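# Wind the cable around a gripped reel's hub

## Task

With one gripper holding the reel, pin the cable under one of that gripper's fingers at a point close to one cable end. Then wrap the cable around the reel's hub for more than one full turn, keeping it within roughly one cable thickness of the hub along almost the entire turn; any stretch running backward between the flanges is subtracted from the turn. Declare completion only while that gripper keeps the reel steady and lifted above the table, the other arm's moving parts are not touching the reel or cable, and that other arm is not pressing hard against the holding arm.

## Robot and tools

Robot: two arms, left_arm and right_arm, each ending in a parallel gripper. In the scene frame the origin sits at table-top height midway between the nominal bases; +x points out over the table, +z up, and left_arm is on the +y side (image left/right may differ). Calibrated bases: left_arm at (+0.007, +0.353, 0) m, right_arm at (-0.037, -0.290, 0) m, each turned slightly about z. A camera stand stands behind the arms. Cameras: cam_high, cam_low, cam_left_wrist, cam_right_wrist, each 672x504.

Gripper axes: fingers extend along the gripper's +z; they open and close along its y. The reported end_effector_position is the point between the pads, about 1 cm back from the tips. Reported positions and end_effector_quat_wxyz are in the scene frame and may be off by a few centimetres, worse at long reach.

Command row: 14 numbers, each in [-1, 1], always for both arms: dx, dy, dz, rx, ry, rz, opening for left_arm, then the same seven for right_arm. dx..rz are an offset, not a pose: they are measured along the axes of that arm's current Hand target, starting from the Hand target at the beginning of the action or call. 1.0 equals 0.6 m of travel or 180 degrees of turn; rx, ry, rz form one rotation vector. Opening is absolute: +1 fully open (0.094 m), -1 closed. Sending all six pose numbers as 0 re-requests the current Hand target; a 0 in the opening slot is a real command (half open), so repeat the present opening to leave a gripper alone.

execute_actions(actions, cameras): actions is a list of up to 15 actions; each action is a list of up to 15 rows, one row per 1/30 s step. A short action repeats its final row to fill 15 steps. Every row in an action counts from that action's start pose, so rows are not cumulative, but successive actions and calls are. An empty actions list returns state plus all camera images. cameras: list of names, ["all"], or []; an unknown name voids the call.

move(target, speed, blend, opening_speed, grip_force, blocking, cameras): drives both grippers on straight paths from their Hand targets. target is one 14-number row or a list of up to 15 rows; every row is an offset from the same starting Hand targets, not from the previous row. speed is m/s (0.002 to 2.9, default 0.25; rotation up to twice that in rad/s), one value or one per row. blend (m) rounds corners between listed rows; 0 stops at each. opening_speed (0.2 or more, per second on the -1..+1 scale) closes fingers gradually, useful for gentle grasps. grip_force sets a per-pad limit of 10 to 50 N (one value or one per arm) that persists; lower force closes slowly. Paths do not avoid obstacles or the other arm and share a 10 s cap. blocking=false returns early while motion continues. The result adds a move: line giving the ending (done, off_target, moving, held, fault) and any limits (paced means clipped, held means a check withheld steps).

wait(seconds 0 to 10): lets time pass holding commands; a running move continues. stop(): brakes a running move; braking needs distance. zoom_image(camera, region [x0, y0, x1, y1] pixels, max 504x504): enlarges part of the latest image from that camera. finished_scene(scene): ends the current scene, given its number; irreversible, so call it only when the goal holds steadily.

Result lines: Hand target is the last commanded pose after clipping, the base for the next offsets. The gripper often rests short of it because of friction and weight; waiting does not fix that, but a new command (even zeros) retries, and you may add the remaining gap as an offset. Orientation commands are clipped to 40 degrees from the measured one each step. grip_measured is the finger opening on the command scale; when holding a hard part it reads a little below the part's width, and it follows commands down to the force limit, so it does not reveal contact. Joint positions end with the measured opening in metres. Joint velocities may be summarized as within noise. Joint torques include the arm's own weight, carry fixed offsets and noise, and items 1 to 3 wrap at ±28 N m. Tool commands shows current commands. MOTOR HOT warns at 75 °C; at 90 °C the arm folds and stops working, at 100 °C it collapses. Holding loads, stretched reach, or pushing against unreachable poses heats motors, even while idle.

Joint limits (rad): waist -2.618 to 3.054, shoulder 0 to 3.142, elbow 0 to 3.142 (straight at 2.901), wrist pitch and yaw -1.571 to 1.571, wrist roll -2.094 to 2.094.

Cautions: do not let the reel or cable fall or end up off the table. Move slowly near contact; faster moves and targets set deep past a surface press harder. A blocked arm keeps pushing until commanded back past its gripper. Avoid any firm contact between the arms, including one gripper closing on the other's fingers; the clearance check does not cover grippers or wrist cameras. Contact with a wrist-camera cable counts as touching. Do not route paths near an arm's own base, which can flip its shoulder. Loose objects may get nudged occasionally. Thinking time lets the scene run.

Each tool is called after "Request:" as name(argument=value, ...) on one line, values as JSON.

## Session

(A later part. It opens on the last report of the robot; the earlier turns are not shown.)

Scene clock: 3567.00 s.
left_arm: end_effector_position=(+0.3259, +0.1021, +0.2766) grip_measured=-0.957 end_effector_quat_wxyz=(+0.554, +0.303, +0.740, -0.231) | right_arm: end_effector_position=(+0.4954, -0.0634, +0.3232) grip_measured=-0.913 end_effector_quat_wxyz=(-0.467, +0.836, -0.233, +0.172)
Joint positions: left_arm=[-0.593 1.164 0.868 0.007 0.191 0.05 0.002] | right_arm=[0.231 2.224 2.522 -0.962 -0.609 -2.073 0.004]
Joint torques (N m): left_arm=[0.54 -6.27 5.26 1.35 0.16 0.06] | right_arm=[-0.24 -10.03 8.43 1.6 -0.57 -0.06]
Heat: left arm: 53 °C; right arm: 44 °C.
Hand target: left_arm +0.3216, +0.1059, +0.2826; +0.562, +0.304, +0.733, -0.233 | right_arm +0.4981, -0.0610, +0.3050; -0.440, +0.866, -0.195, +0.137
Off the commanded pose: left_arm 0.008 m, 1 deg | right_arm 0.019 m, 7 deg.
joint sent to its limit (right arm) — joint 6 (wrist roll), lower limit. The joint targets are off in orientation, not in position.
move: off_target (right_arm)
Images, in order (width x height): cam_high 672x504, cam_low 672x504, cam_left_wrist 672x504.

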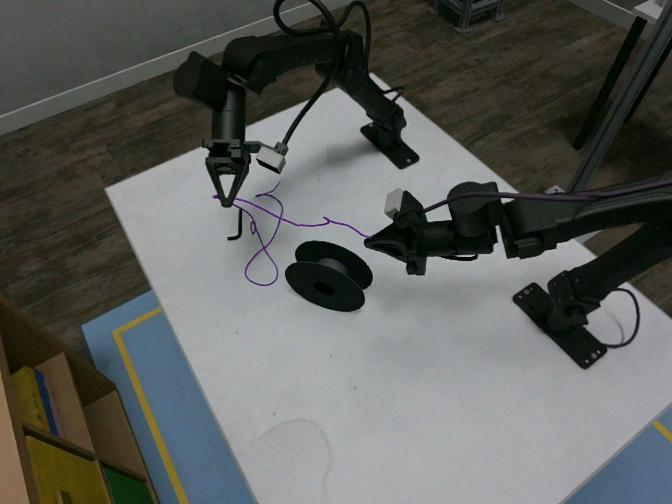

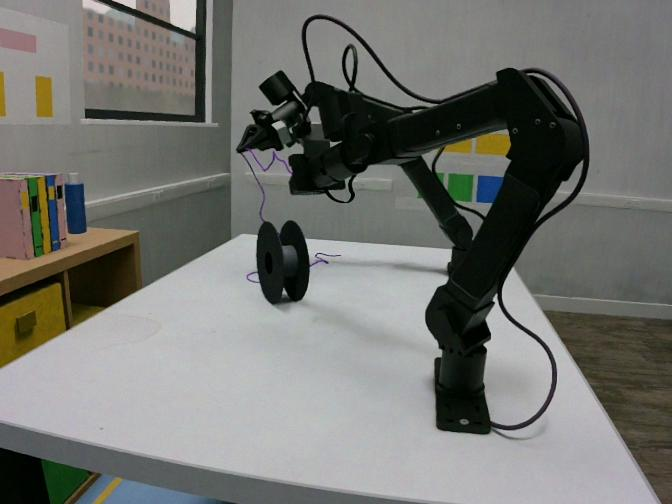

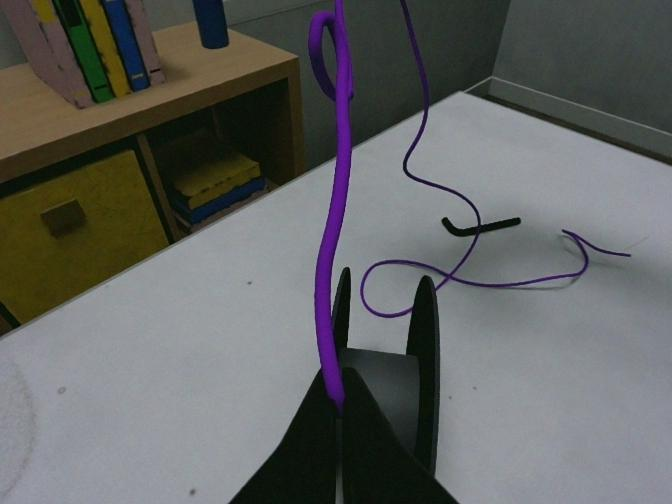

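Request:
move(target=[0,0,-0.1,0,0,0,-1,0,0,0,0,0,0,-1], speed=0.05, cameras=["cam_left_wrist","cam_low","cam_high"])

Request:
zoom_image(camera="cam_high", region=[200, 160, 460, 320])

Scene clock: 3573.70 s.
left_arm: end_effector_position=(+0.2842, +0.1439, +0.2974) grip_measured=-0.957 end_effector_quat_wxyz=(+0.558, +0.300, +0.737, -0.235) | right_arm: end_effector_position=(+0.4932, -0.0619, +0.3229) grip_measured=-0.913 end_effector_quat_wxyz=(-0.469, +0.836, -0.231, +0.166)
Joint positions: left_arm=[-0.525 0.918 0.824 -0.186 0.257 0.061 0.002] | right_arm=[0.231 2.224 2.522 -0.968 -0.621 -2.073 0.004]
Joint torques (N m): left_arm=[0.64 -3.52 5.22 1.29 0.19 0.13] | right_arm=[-0.25 -10.03 8.4 1.65 -0.41 -0.07]
Heat: left arm: 53 °C; right arm: 44 °C.
Hand target: left_arm +0.2806, +0.1469, +0.2981; +0.562, +0.304, +0.733, -0.233 | right_arm +0.4980, -0.0610, +0.3049; -0.440, +0.866, -0.195, +0.137
Off the commanded pose: left_arm 0.005 m, 1 deg | right_arm 0.019 m, 7 deg.
joint sent to its limit (right arm) — joint 6 (wrist roll), lower limit. The joint targets are off in orientation, not in position.
move: off_target (right_arm)
Images, in order (width x height): cam_high 672x504, cam_low 672x504, cam_left_wrist 672x504.

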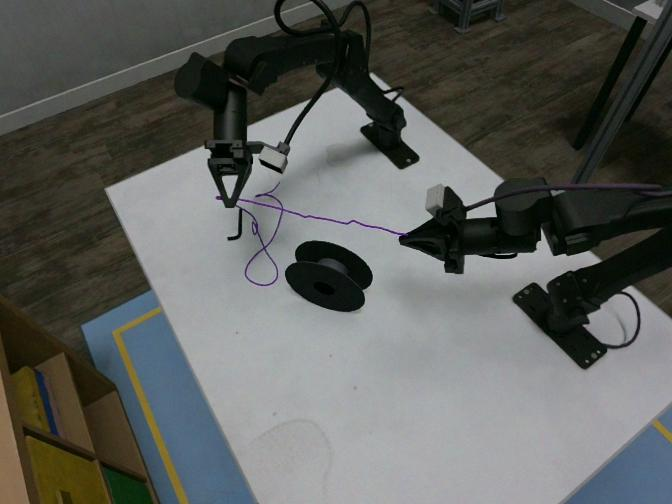

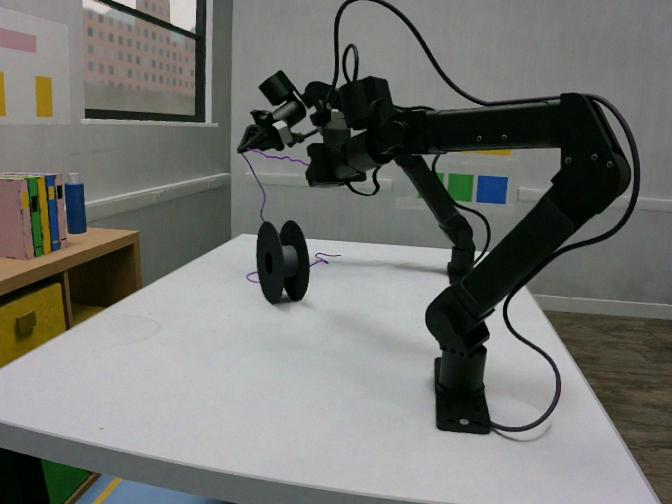

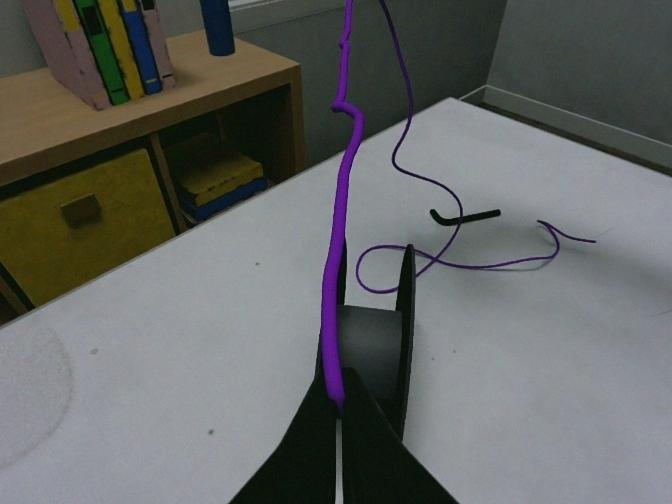

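Scaled by 1.938.

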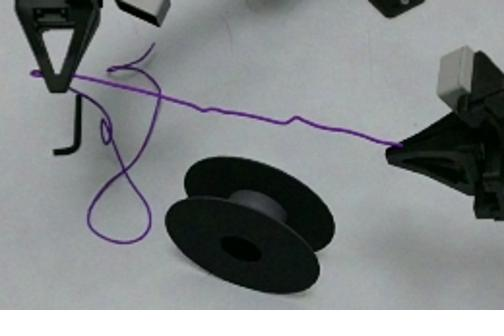

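Request:
move(target=[0,0,-0.045,0,0,0,-1,0,0,0,0,0,0,-1], speed=0.04, cameras=["cam_left_wrist","cam_right_wrist","cam_high"])

Request:
zoom_image(camera="cam_high", region=[200, 160, 460, 320])

Scene clock: 3581.20 s.
left_arm: end_effector_position=(+0.2670, +0.1611, +0.3068) grip_measured=-0.958 end_effector_quat_wxyz=(+0.561, +0.301, +0.734, -0.237) | right_arm: end_effector_position=(+0.4839, -0.0513, +0.3227) grip_measured=-0.913 end_effector_quat_wxyz=(-0.478, +0.838, -0.220, +0.145)
Joint positions: left_arm=[-0.479 0.823 0.824 -0.275 0.306 0.074 0.002] | right_arm=[0.243 2.224 2.522 -0.985 -0.659 -2.073 0.004]
Joint torques (N m): left_arm=[0.8 -3.1 5.12 1.15 0.16 0.14] | right_arm=[-1.36 -10.18 8.02 1.79 -0.04 -0.05]
Heat: left arm: 52 °C; right arm: 44 °C.
Hand target: left_arm +0.2622, +0.1653, +0.3051; +0.562, +0.304, +0.733, -0.233 | right_arm +0.4981, -0.0610, +0.3049; -0.440, +0.866, -0.195, +0.137
Off the commanded pose: left_arm 0.007 m, 1 deg | right_arm 0.025 m, 6 deg.
joint sent to its limit (right arm) — joint 6 (wrist roll), lower limit. The joint targets are off in orientation, not in position.
move: off_target (right_arm)
Images, in order (width x height): cam_high 672x504, cam_left_wrist 672x504, cam_right_wrist 672x504.

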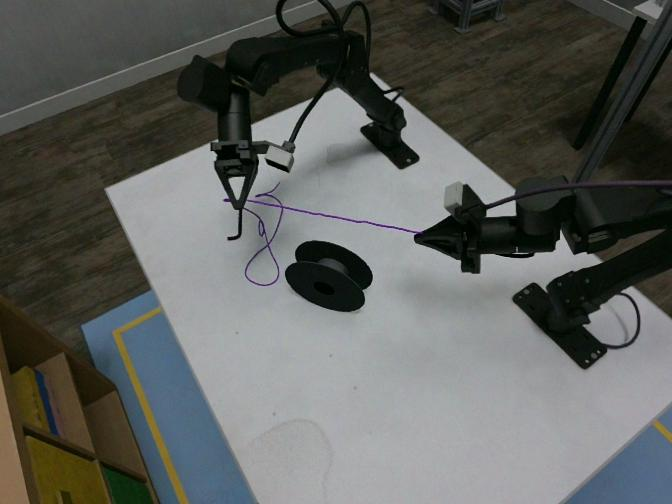

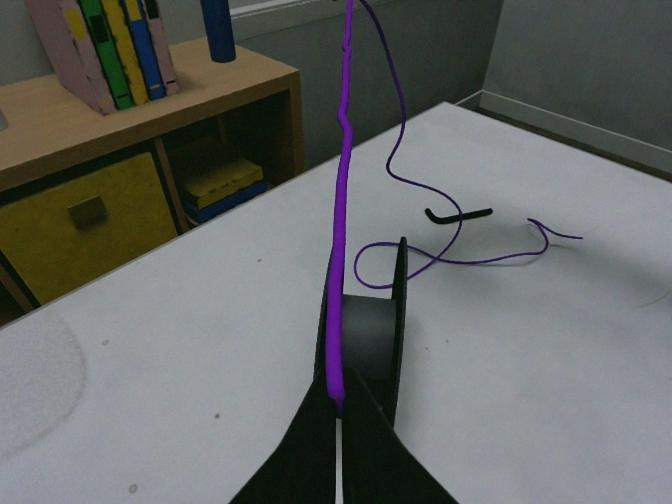

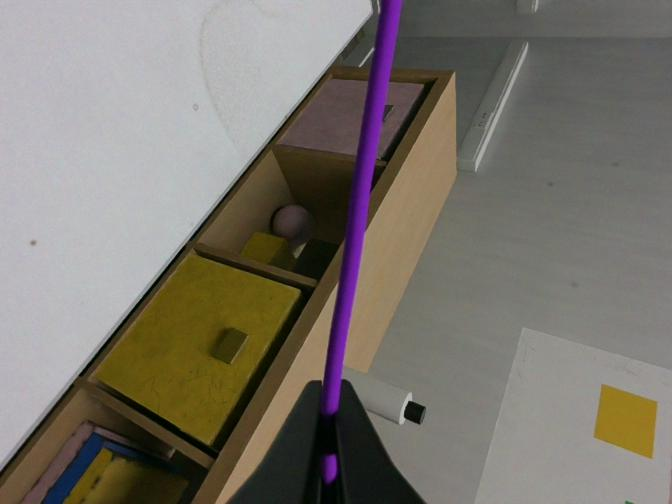

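Scaled by 1.938.

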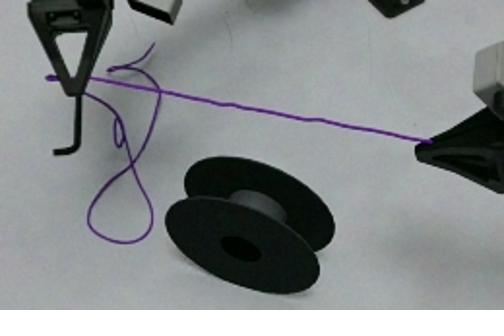

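Request:
move(target=[0.0612,-0.0283,0.2213,0,0,0,-1,0.132,0.1367,0.01,0,0,0,-1], speed=0.08, cameras=["all"])

Request:
zoom_image(camera="cam_high", region=[200, 160, 460, 320])

Scene clock: 3635.00 s.
left_arm: end_effector_position=(+0.3307, +0.0723, +0.2282) grip_measured=-0.958 end_effector_quat_wxyz=(+0.552, +0.311, +0.739, -0.231) | right_arm: end_effector_position=(+0.5461, -0.1335, +0.2666) grip_measured=-0.913 end_effector_quat_wxyz=(-0.489, +0.811, -0.270, +0.174)
Joint positions: left_arm=[-0.673 1.293 0.761 0.241 0.123 0.039 0.002] | right_arm=[0.07 2.262 2.309 -0.714 -0.728 -2.074 0.004]
Joint torques (N m): left_arm=[-0.39 -3.96 6.78 1.54 -0.06 -0.07] | right_arm=[-0.87 -11.07 5.81 1.99 -0.53 -0.05]
Heat: left arm: 50 °C; right arm: 45 °C.
Hand target: left_arm +0.3340, +0.0694, +0.2353; +0.562, +0.304, +0.733, -0.233 | right_arm +0.5528, -0.1370, +0.2398; -0.440, +0.866, -0.195, +0.137
Off the commanded pose: left_arm 0.008 m, 2 deg | right_arm 0.028 m, 13 deg.
joint sent to its limit (right arm) — joint 6 (wrist roll), lower limit. The joint targets are off in orientation, not in position.
move: off_target (right_arm)

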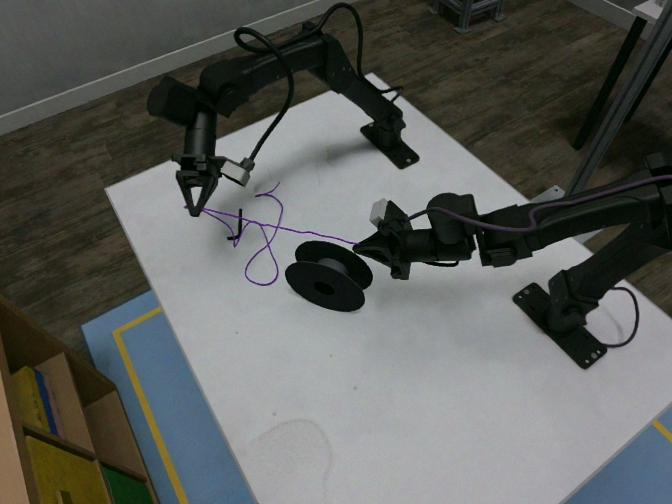

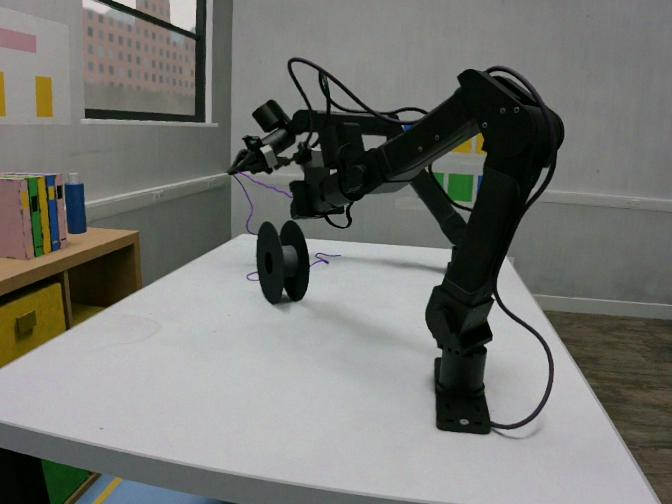

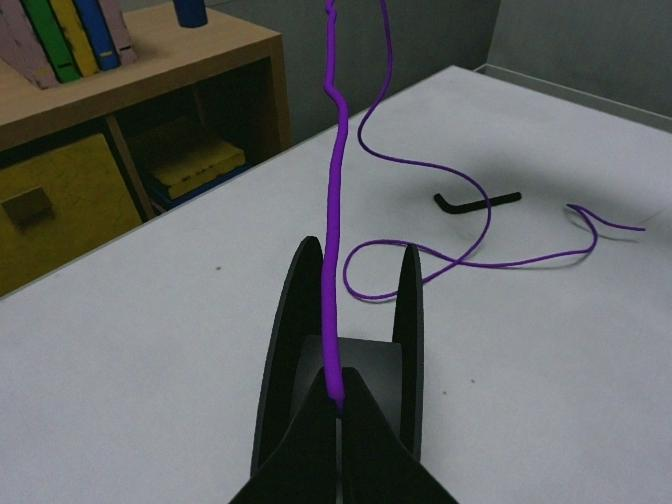

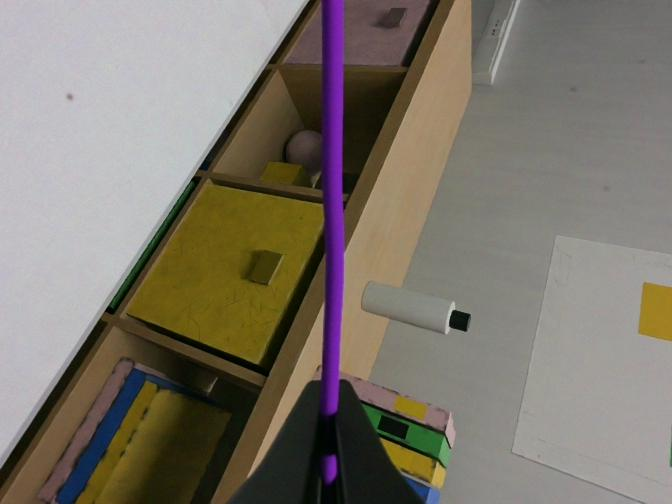

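Scaled by 1.938.

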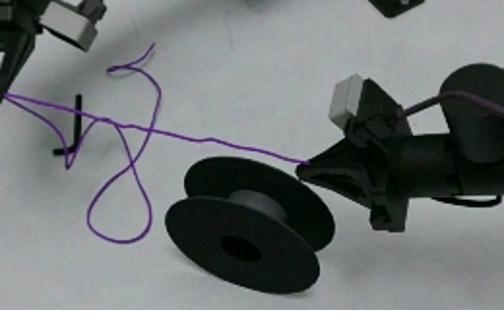

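Request:
move(target=[0.1288,0,0.0345,0,0,0,-1,-0.0093,0.1155,0.0817,0,0,0,-1], speed=0.06, cameras=["all"])

Request:
zoom_image(camera="cam_high", region=[200, 160, 460, 320])

Scene clock: 3655.87 s.
left_arm: end_effector_position=(+0.3339, +0.0698, +0.1582) grip_measured=-0.958 end_effector_quat_wxyz=(+0.560, +0.309, +0.733, -0.233) | right_arm: end_effector_position=(+0.5533, -0.1328, +0.1714) grip_measured=-0.913 end_effector_quat_wxyz=(-0.487, +0.813, -0.273, +0.167)
Joint positions: left_arm=[-0.673 1.472 0.563 0.638 0.123 0.039 0.002] | right_arm=[0.07 2.262 1.937 -0.358 -0.73 -2.075 0.004]
Joint torques (N m): left_arm=[-0.42 -4.31 4.31 1.58 -0.06 -0.08] | right_arm=[-0.79 -12.83 5.97 1.97 -0.5 -0.05]
Heat: left arm: 52 °C; right arm: 45 °C.
Hand target: left_arm +0.3339, +0.0694, +0.1553; +0.562, +0.304, +0.733, -0.233 | right_arm +0.5529, -0.1368, +0.1548; -0.440, +0.866, -0.195, +0.137
Off the commanded pose: left_arm 0.003 m, 1 deg | right_arm 0.017 m, 12 deg.
joint sent to its limit (right arm) — joint 6 (wrist roll), lower limit. The joint targets are off in orientation, not in position.
move: off_target (right_arm)

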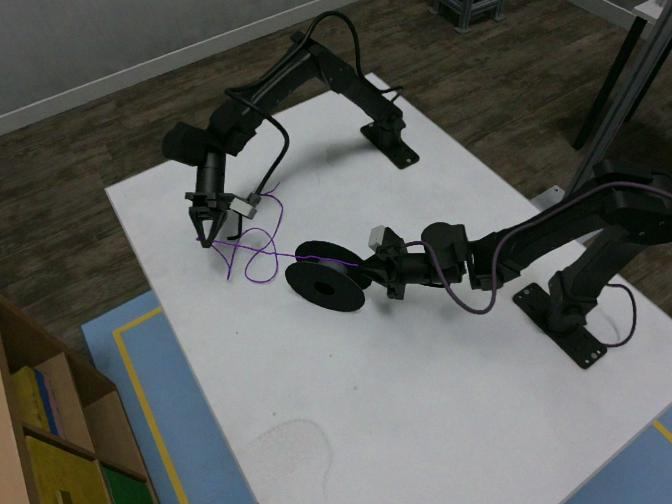

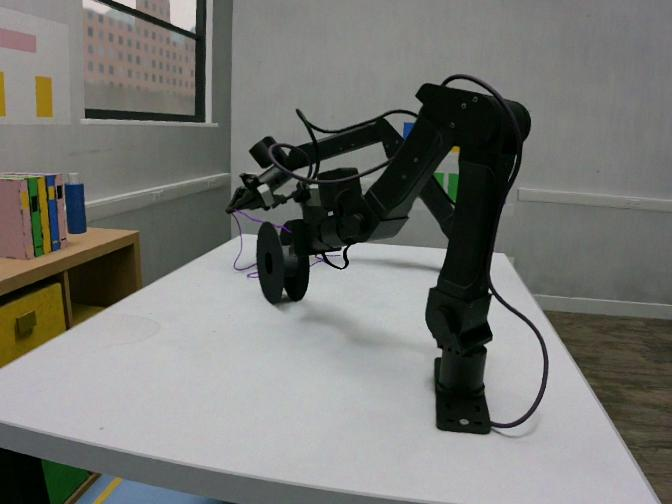

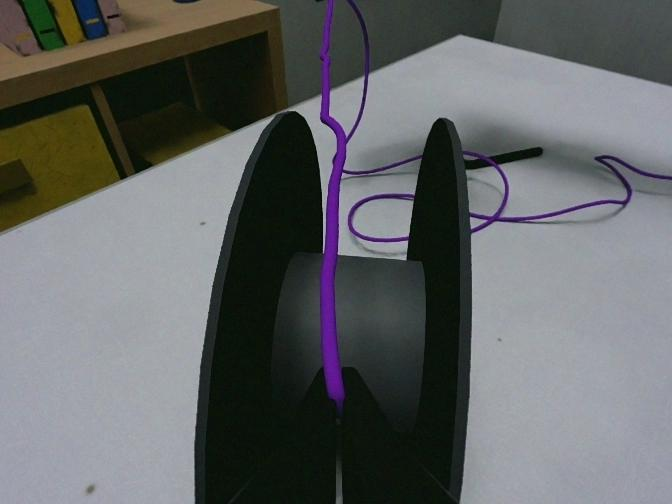

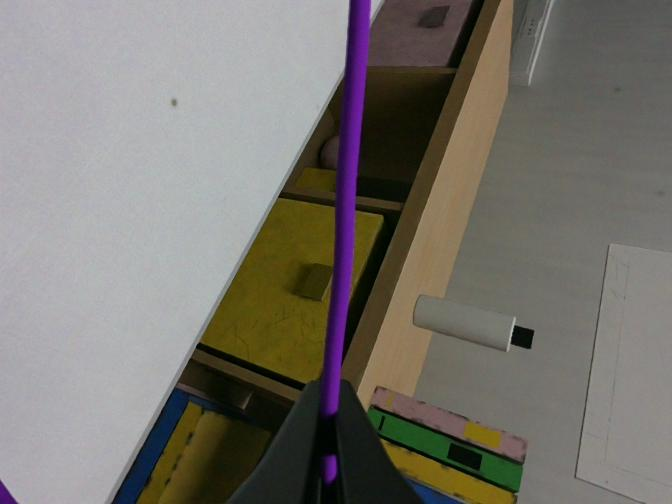

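Scaled by 1.938.

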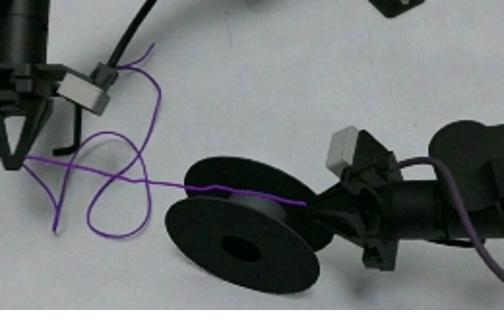

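Request:
move(target=[0.029,0.0167,0.0078,0,0,0,-1,0.0017,0.0507,0.0588,0,0,0,-1], speed=0.05, cameras=["cam_left_wrist","cam_right_wrist","cam_high"])

Request:
zoom_image(camera="cam_high", region=[200, 160, 460, 320])

Scene clock: 3679.40 s.
left_arm: end_effector_position=(+0.3408, +0.0745, +0.1421) grip_measured=-0.958 end_effector_quat_wxyz=(+0.562, +0.304, +0.733, -0.233) | right_arm: end_effector_position=(+0.5617, -0.1291, +0.1405) grip_measured=-0.913 end_effector_quat_wxyz=(-0.490, +0.812, -0.266, +0.173)
Joint positions: left_arm=[-0.647 1.542 0.535 0.741 0.142 0.039 0.002] | right_arm=[0.075 2.313 1.888 -0.239 -0.73 -2.075 0.004]
Joint torques (N m): left_arm=[0.62 -4.49 3.79 1.6 0.13 0.02] | right_arm=[-0.03 -11.28 6.13 2.02 -0.42 -0.04]
Heat: left arm: 54 °C; right arm: 45 °C.
Hand target: left_arm +0.3410, +0.0764, +0.1373; +0.562, +0.304, +0.733, -0.233 | right_arm +0.5615, -0.1285, +0.1097; -0.440, +0.866, -0.195, +0.137
Off the commanded pose: left_arm 0.005 m, 0 deg | right_arm 0.031 m, 12 deg.
joint sent to its limit (right arm) — joint 6 (wrist roll), lower limit. The joint targets are off in orientation, not in position.
move: off_target (right_arm)
Images, in order (width x height): cam_high 672x504, cam_left_wrist 672x504, cam_right_wrist 672x504.

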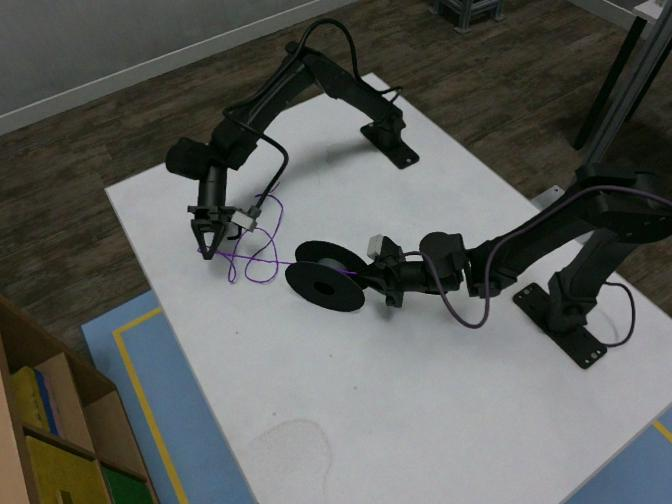

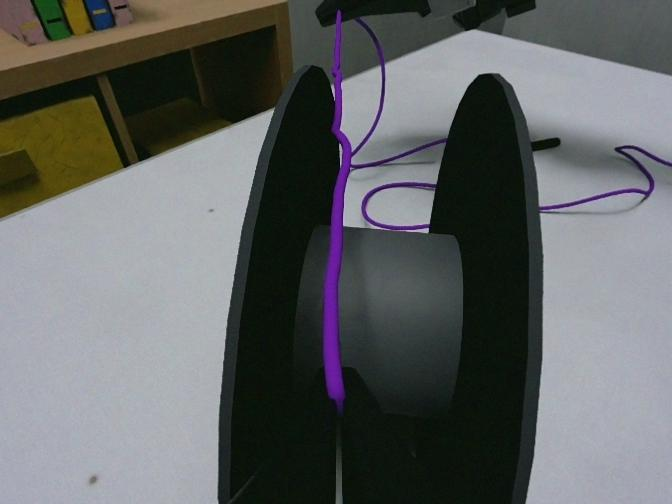

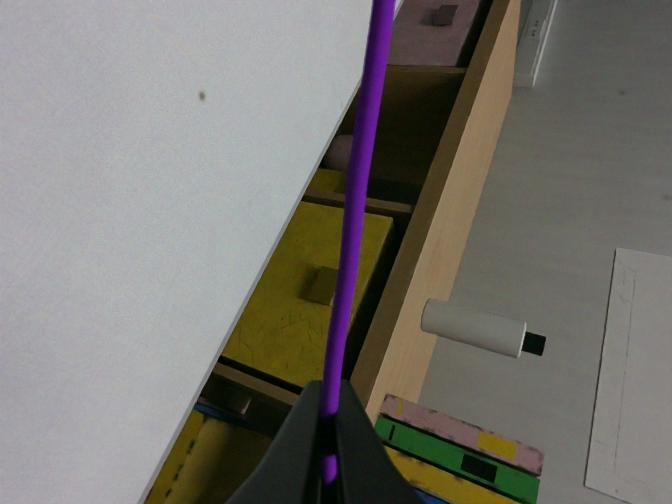

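Scaled by 1.938.

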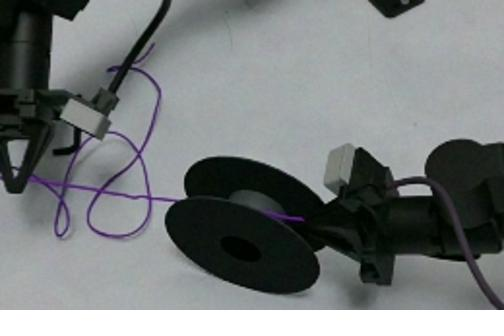

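Request:
move(target=[0,0,0,0,0,0,0.06,0,0,0,0,0,0,-1], speed=0.05, opening_speed=0.5, cameras=["cam_left_wrist","cam_right_wrist","cam_high"])

Request:
zoom_image(camera="cam_left_wrist", region=[200, 0, 580, 504])

Scene clock: 3689.77 s.
left_arm: end_effector_position=(+0.3385, +0.0743, +0.1395) grip_measured=-0.201 end_effector_quat_wxyz=(+0.558, +0.307, +0.734, -0.235) | right_arm: end_effector_position=(+0.5636, -0.1295, +0.1420) grip_measured=-0.913 end_effector_quat_wxyz=(-0.491, +0.811, -0.264, +0.179)
Joint positions: left_arm=[-0.647 1.542 0.528 0.741 0.15 0.039 0.038] | right_arm=[0.075 2.313 1.888 -0.228 -0.726 -2.075 0.004]
Joint torques (N m): left_arm=[0.64 -4.48 4.26 1.55 0.04 0.03] | right_arm=[-0.03 -11.23 6.15 1.94 -0.48 -0.03]
Heat: left arm: 53 °C; right arm: 45 °C.
Hand target: left_arm +0.3410, +0.0765, +0.1371; +0.562, +0.304, +0.733, -0.233 | right_arm +0.5616, -0.1285, +0.1097; -0.440, +0.866, -0.195, +0.137
Off the commanded pose: left_arm 0.004 m, 1 deg | right_arm 0.032 m, 13 deg.
joint sent to its limit (right arm) — joint 6 (wrist roll), lower limit. The joint targets are off in orientation, not in position.
move: off_target (right_arm)
Images, in order (width x height): cam_high 672x504, cam_left_wrist 672x504, cam_right_wrist 672x504.

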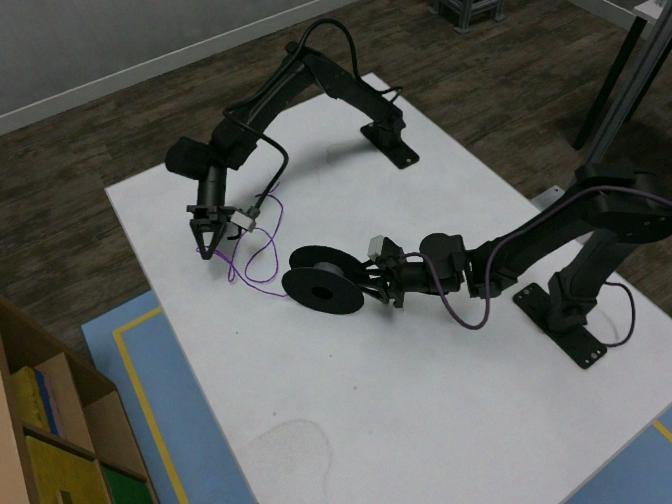

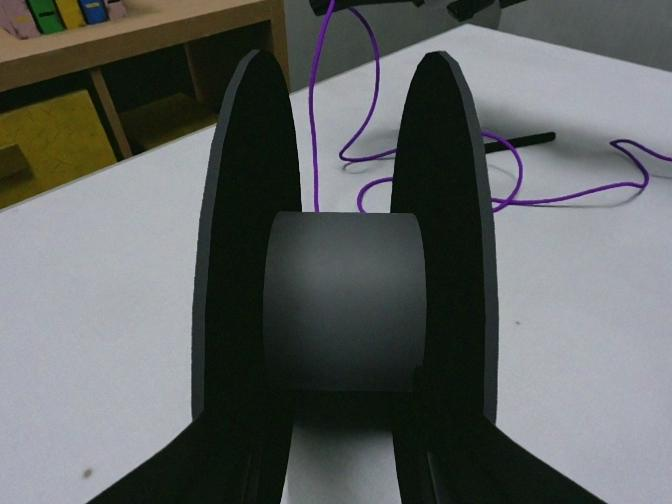

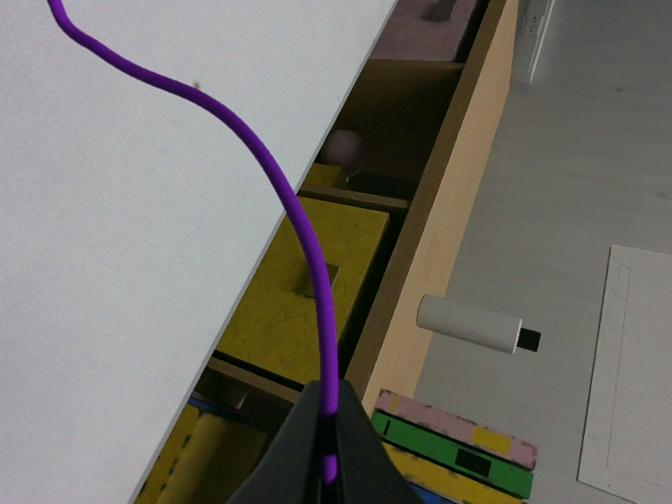

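Scaled by 1.000.

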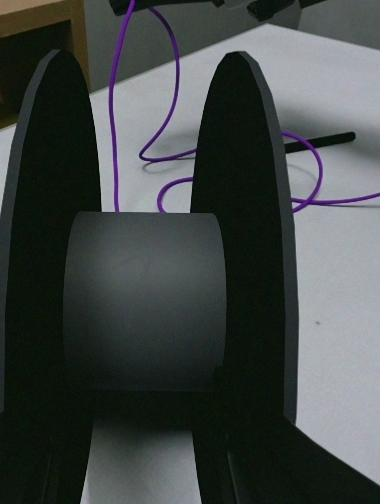

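Request:
move(target=[[0,0,0,0,0,0,-0.45,0,0,0,0,0,0,-1],[0,0,-0.15,0,0,0,-0.45,0,0,0,0,0,0,-1]], speed=0.08, cameras=["cam_left_wrist","cam_high"])

Scene clock: 3708.63 s.
left_arm: end_effector_position=(+0.2817, +0.1360, +0.1569) grip_measured=-0.448 end_effector_quat_wxyz=(+0.555, +0.300, +0.740, -0.234) | right_arm: end_effector_position=(+0.5636, -0.1295, +0.1420) grip_measured=-0.913 end_effector_quat_wxyz=(-0.491, +0.811, -0.264, +0.179)
Joint positions: left_arm=[-0.571 1.061 0.313 0.462 0.213 0.048 0.026] | right_arm=[0.075 2.313 1.888 -0.228 -0.726 -2.075 0.004]
Joint torques (N m): left_arm=[0.54 -4.15 4.82 1.32 0.16 0.13] | right_arm=[-0.06 -11.23 6.15 1.93 -0.49 -0.03]
Heat: left arm: 52 °C; right arm: 45 °C.
Hand target: left_arm +0.2796, +0.1379, +0.1606; +0.562, +0.304, +0.733, -0.233 | right_arm +0.5616, -0.1285, +0.1097; -0.440, +0.866, -0.195, +0.137
Off the commanded pose: left_arm 0.005 m, 1 deg | right_arm 0.032 m, 13 deg.
joint sent to its limit (right arm) — joint 6 (wrist roll), lower limit. The joint targets are off in orientation, not in position.
move: off_target (right_arm)
Images, in order (width x height): cam_high 672x504, cam_left_wrist 672x504.

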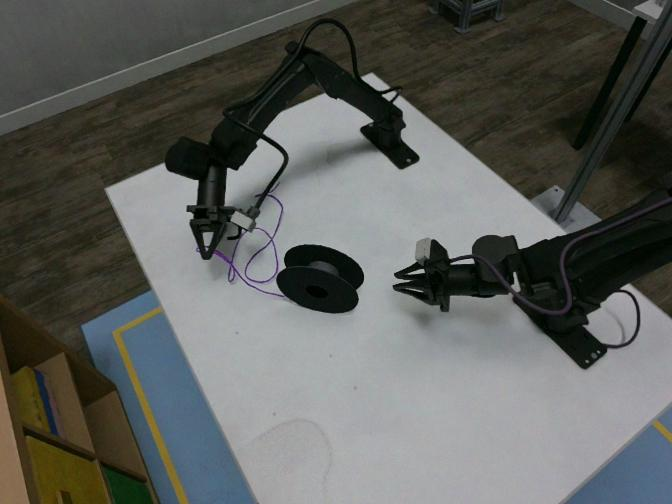

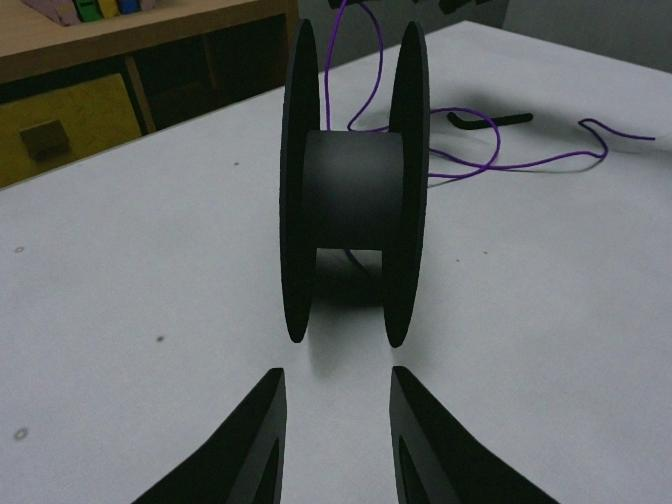

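Request:
zoom_image(camera="cam_left_wrist", region=[260, 0, 480, 360])

Request:
wait(seconds=0.1, cameras=["cam_right_wrist","cam_low"])

Request:
zoom_image(camera="cam_low", region=[200, 150, 380, 310])

Scaled by 1.400.

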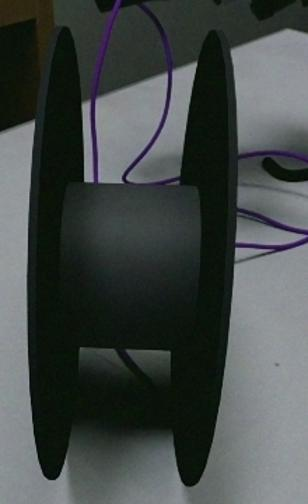

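Scene clock: 3727.47 s.
left_arm: end_effector_position=(+0.2816, +0.1360, +0.1569) grip_measured=-0.448 end_effector_quat_wxyz=(+0.554, +0.300, +0.740, -0.234) | right_arm: end_effector_position=(+0.5636, -0.1295, +0.1420) grip_measured=-0.913 end_effector_quat_wxyz=(-0.491, +0.811, -0.264, +0.179)
Joint positions: left_arm=[-0.571 1.061 0.313 0.462 0.213 0.048 0.026] | right_arm=[0.075 2.313 1.888 -0.228 -0.726 -2.075 0.004]
Joint torques (N m): left_arm=[0.55 -4.14 4.82 1.34 0.17 0.13] | right_arm=[-0.02 -11.22 6.11 1.94 -0.5 -0.04]
Heat: left arm: 53 °C; right arm: 45 °C.
Hand target: left_arm +0.2796, +0.1380, +0.1606; +0.562, +0.304, +0.733, -0.233 | right_arm +0.5616, -0.1285, +0.1097; -0.440, +0.866, -0.195, +0.137
Tool commands: left_gripper/opening=-0.45 right_gripper/opening=-1.0
Off the commanded pose: left_arm 0.005 m, 1 deg | right_arm 0.032 m, 13 deg.
wait: 0.10 s; at rest from the start
Images, in order (width x height): cam_low 672x504, cam_right_wrist 672x504.

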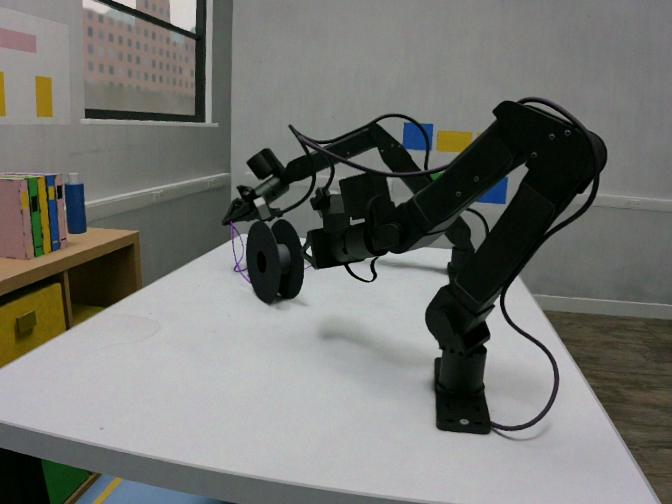

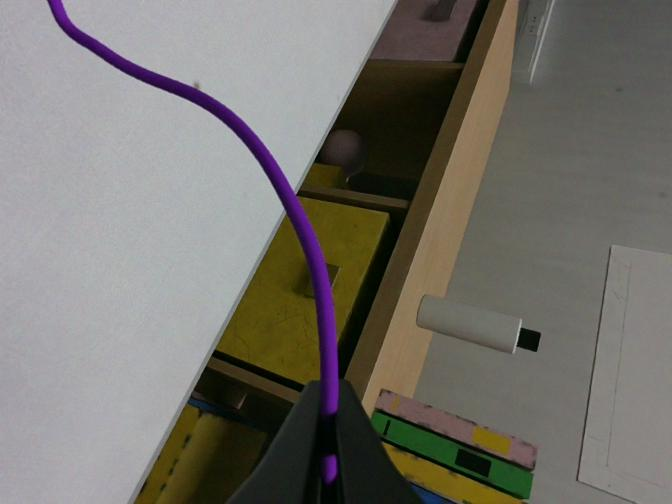

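Scaled by 2.800.

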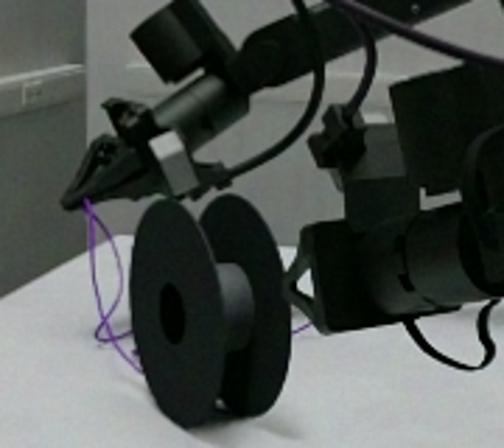

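Request:
move(target=[0,0,-0.1667,0,0,0,0.06,-0.0075,-0.2647,-0.2057,0,0,0.11,-1], speed=0.1, cameras=["cam_right_wrist","cam_high","cam_low"])

Scene clock: 3766.10 s.
left_arm: end_effector_position=(+0.2125, +0.2065, +0.1728) grip_measured=+0.058 end_effector_quat_wxyz=(+0.546, +0.297, +0.748, -0.235) | right_arm: end_effector_position=(+0.5402, -0.1321, +0.3280) grip_measured=-0.913 end_effector_quat_wxyz=(-0.511, +0.777, -0.338, +0.145)
Joint positions: left_arm=[-0.311 0.347 0.268 -0.256 0.458 0.124 0.05] | right_arm=[0.075 2.425 2.849 -1.041 -0.718 -1.874 0.004]
Joint torques (N m): left_arm=[0.55 0.21 7.71 1.26 0.29 0.14] | right_arm=[0.16 -11.54 7.47 1.6 -0.5 0.15]
Heat: left arm: 53 °C; right arm: 45 °C.
Hand target: left_arm +0.2114, +0.2064, +0.1866; +0.562, +0.304, +0.733, -0.233 | right_arm +0.5416, -0.1288, +0.3100; -0.457, +0.819, -0.341, +0.059
Off the commanded pose: left_arm 0.014 m, 3 deg | right_arm 0.018 m, 13 deg.
elbow stopped short (right arm): the move would have taken joint 3 (elbow) straighter than the controller allows.
move: off_target (left_arm, right_arm)
Images, in order (width x height): cam_high 672x504, cam_low 672x504, cam_right_wrist 672x504.

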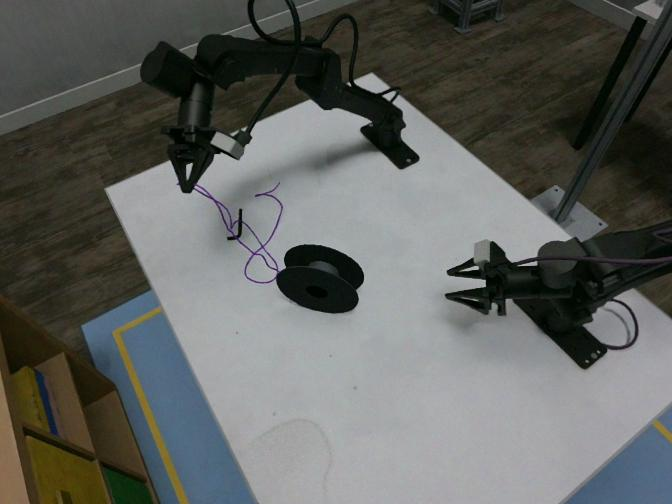

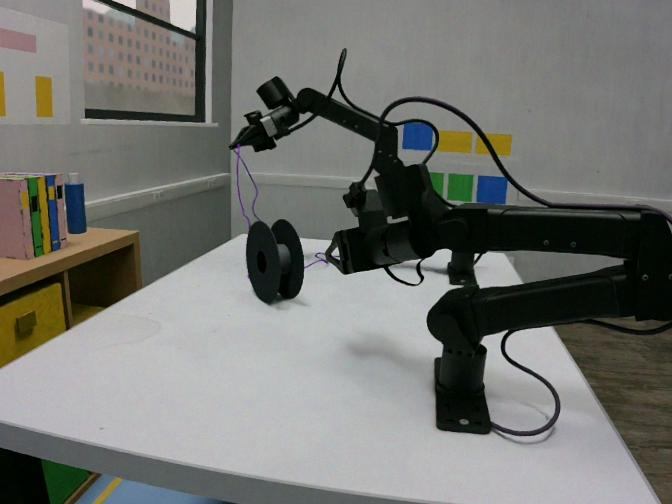

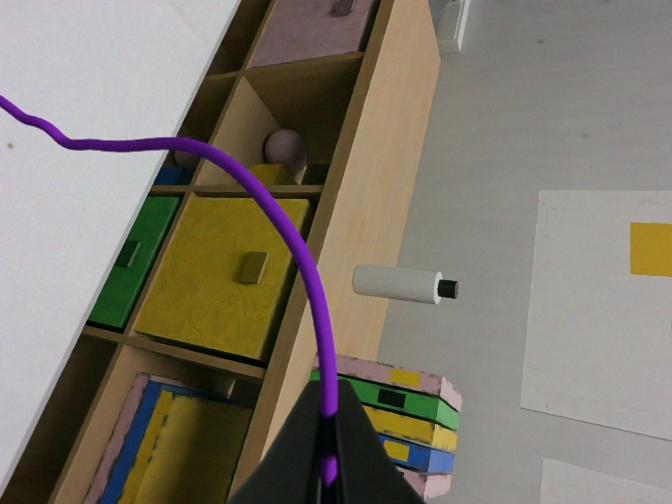

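Request:
move(target=[0,0,0,0,0,0,0.06,-0.2372,0.0907,-0.2032,0,0,0,-1], speed=0.12, cameras=["cam_right_wrist","cam_high","cam_low"])

Scene clock: 3781.47 s.
left_arm: end_effector_position=(+0.2124, +0.2064, +0.1726) grip_measured=+0.058 end_effector_quat_wxyz=(+0.545, +0.297, +0.748, -0.235) | right_arm: end_effector_position=(+0.3701, -0.1476, +0.3634) grip_measured=-0.913 end_effector_quat_wxyz=(-0.452, +0.820, -0.344, +0.073)
Joint positions: left_arm=[-0.311 0.347 0.268 -0.256 0.459 0.125 0.05] | right_arm=[0.06 1.805 2.19 -1.281 -0.732 -2.03 0.004]
Joint velocities: left_arm=[within noise] | right_arm=[-0.022 -0.012 0.002 0.154 -0.007 -0.022 -0.001]
Joint torques (N m): left_arm=[0.54 0.17 7.71 1.27 0.27 0.14] | right_arm=[-0.54 -11.02 4.79 1.23 -0.75 -0.05]
Heat: left arm: 53 °C; right arm: 44 °C.
Hand target: left_arm +0.2113, +0.2063, +0.1866; +0.562, +0.304, +0.733, -0.233 | right_arm +0.3562, -0.1470, +0.3676; -0.457, +0.819, -0.341, +0.059
Off the commanded pose: left_arm 0.014 m, 3 deg | right_arm 0.015 m, 2 deg.
move: off_target (left_arm, right_arm)
Images, in order (width x height): cam_high 672x504, cam_low 672x504, cam_right_wrist 672x504.

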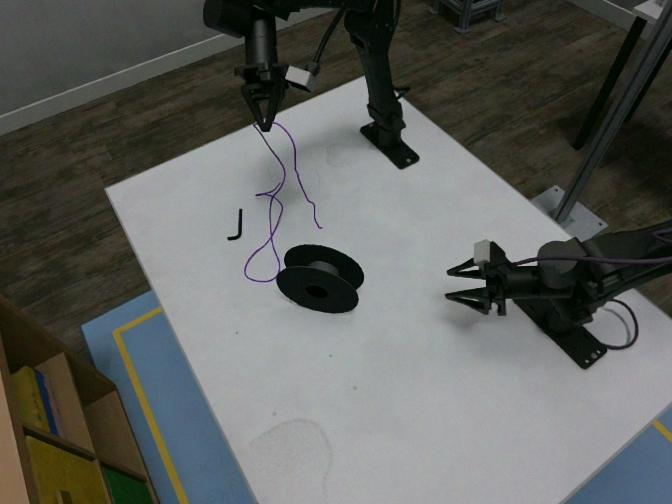

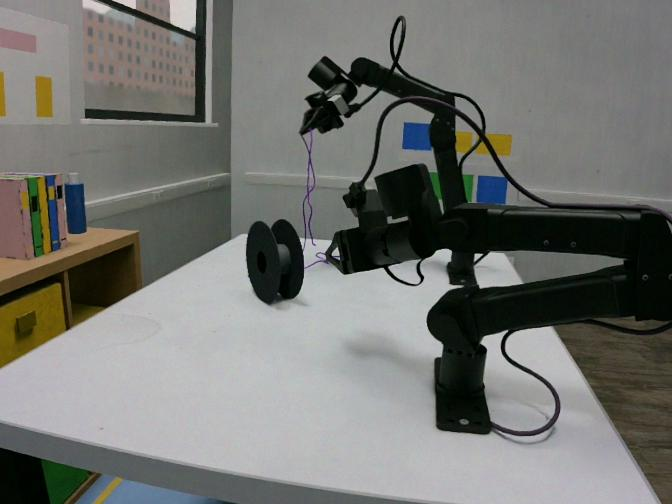

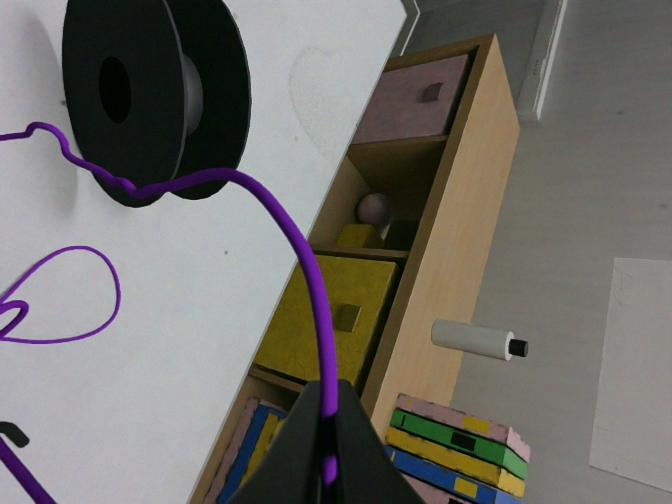

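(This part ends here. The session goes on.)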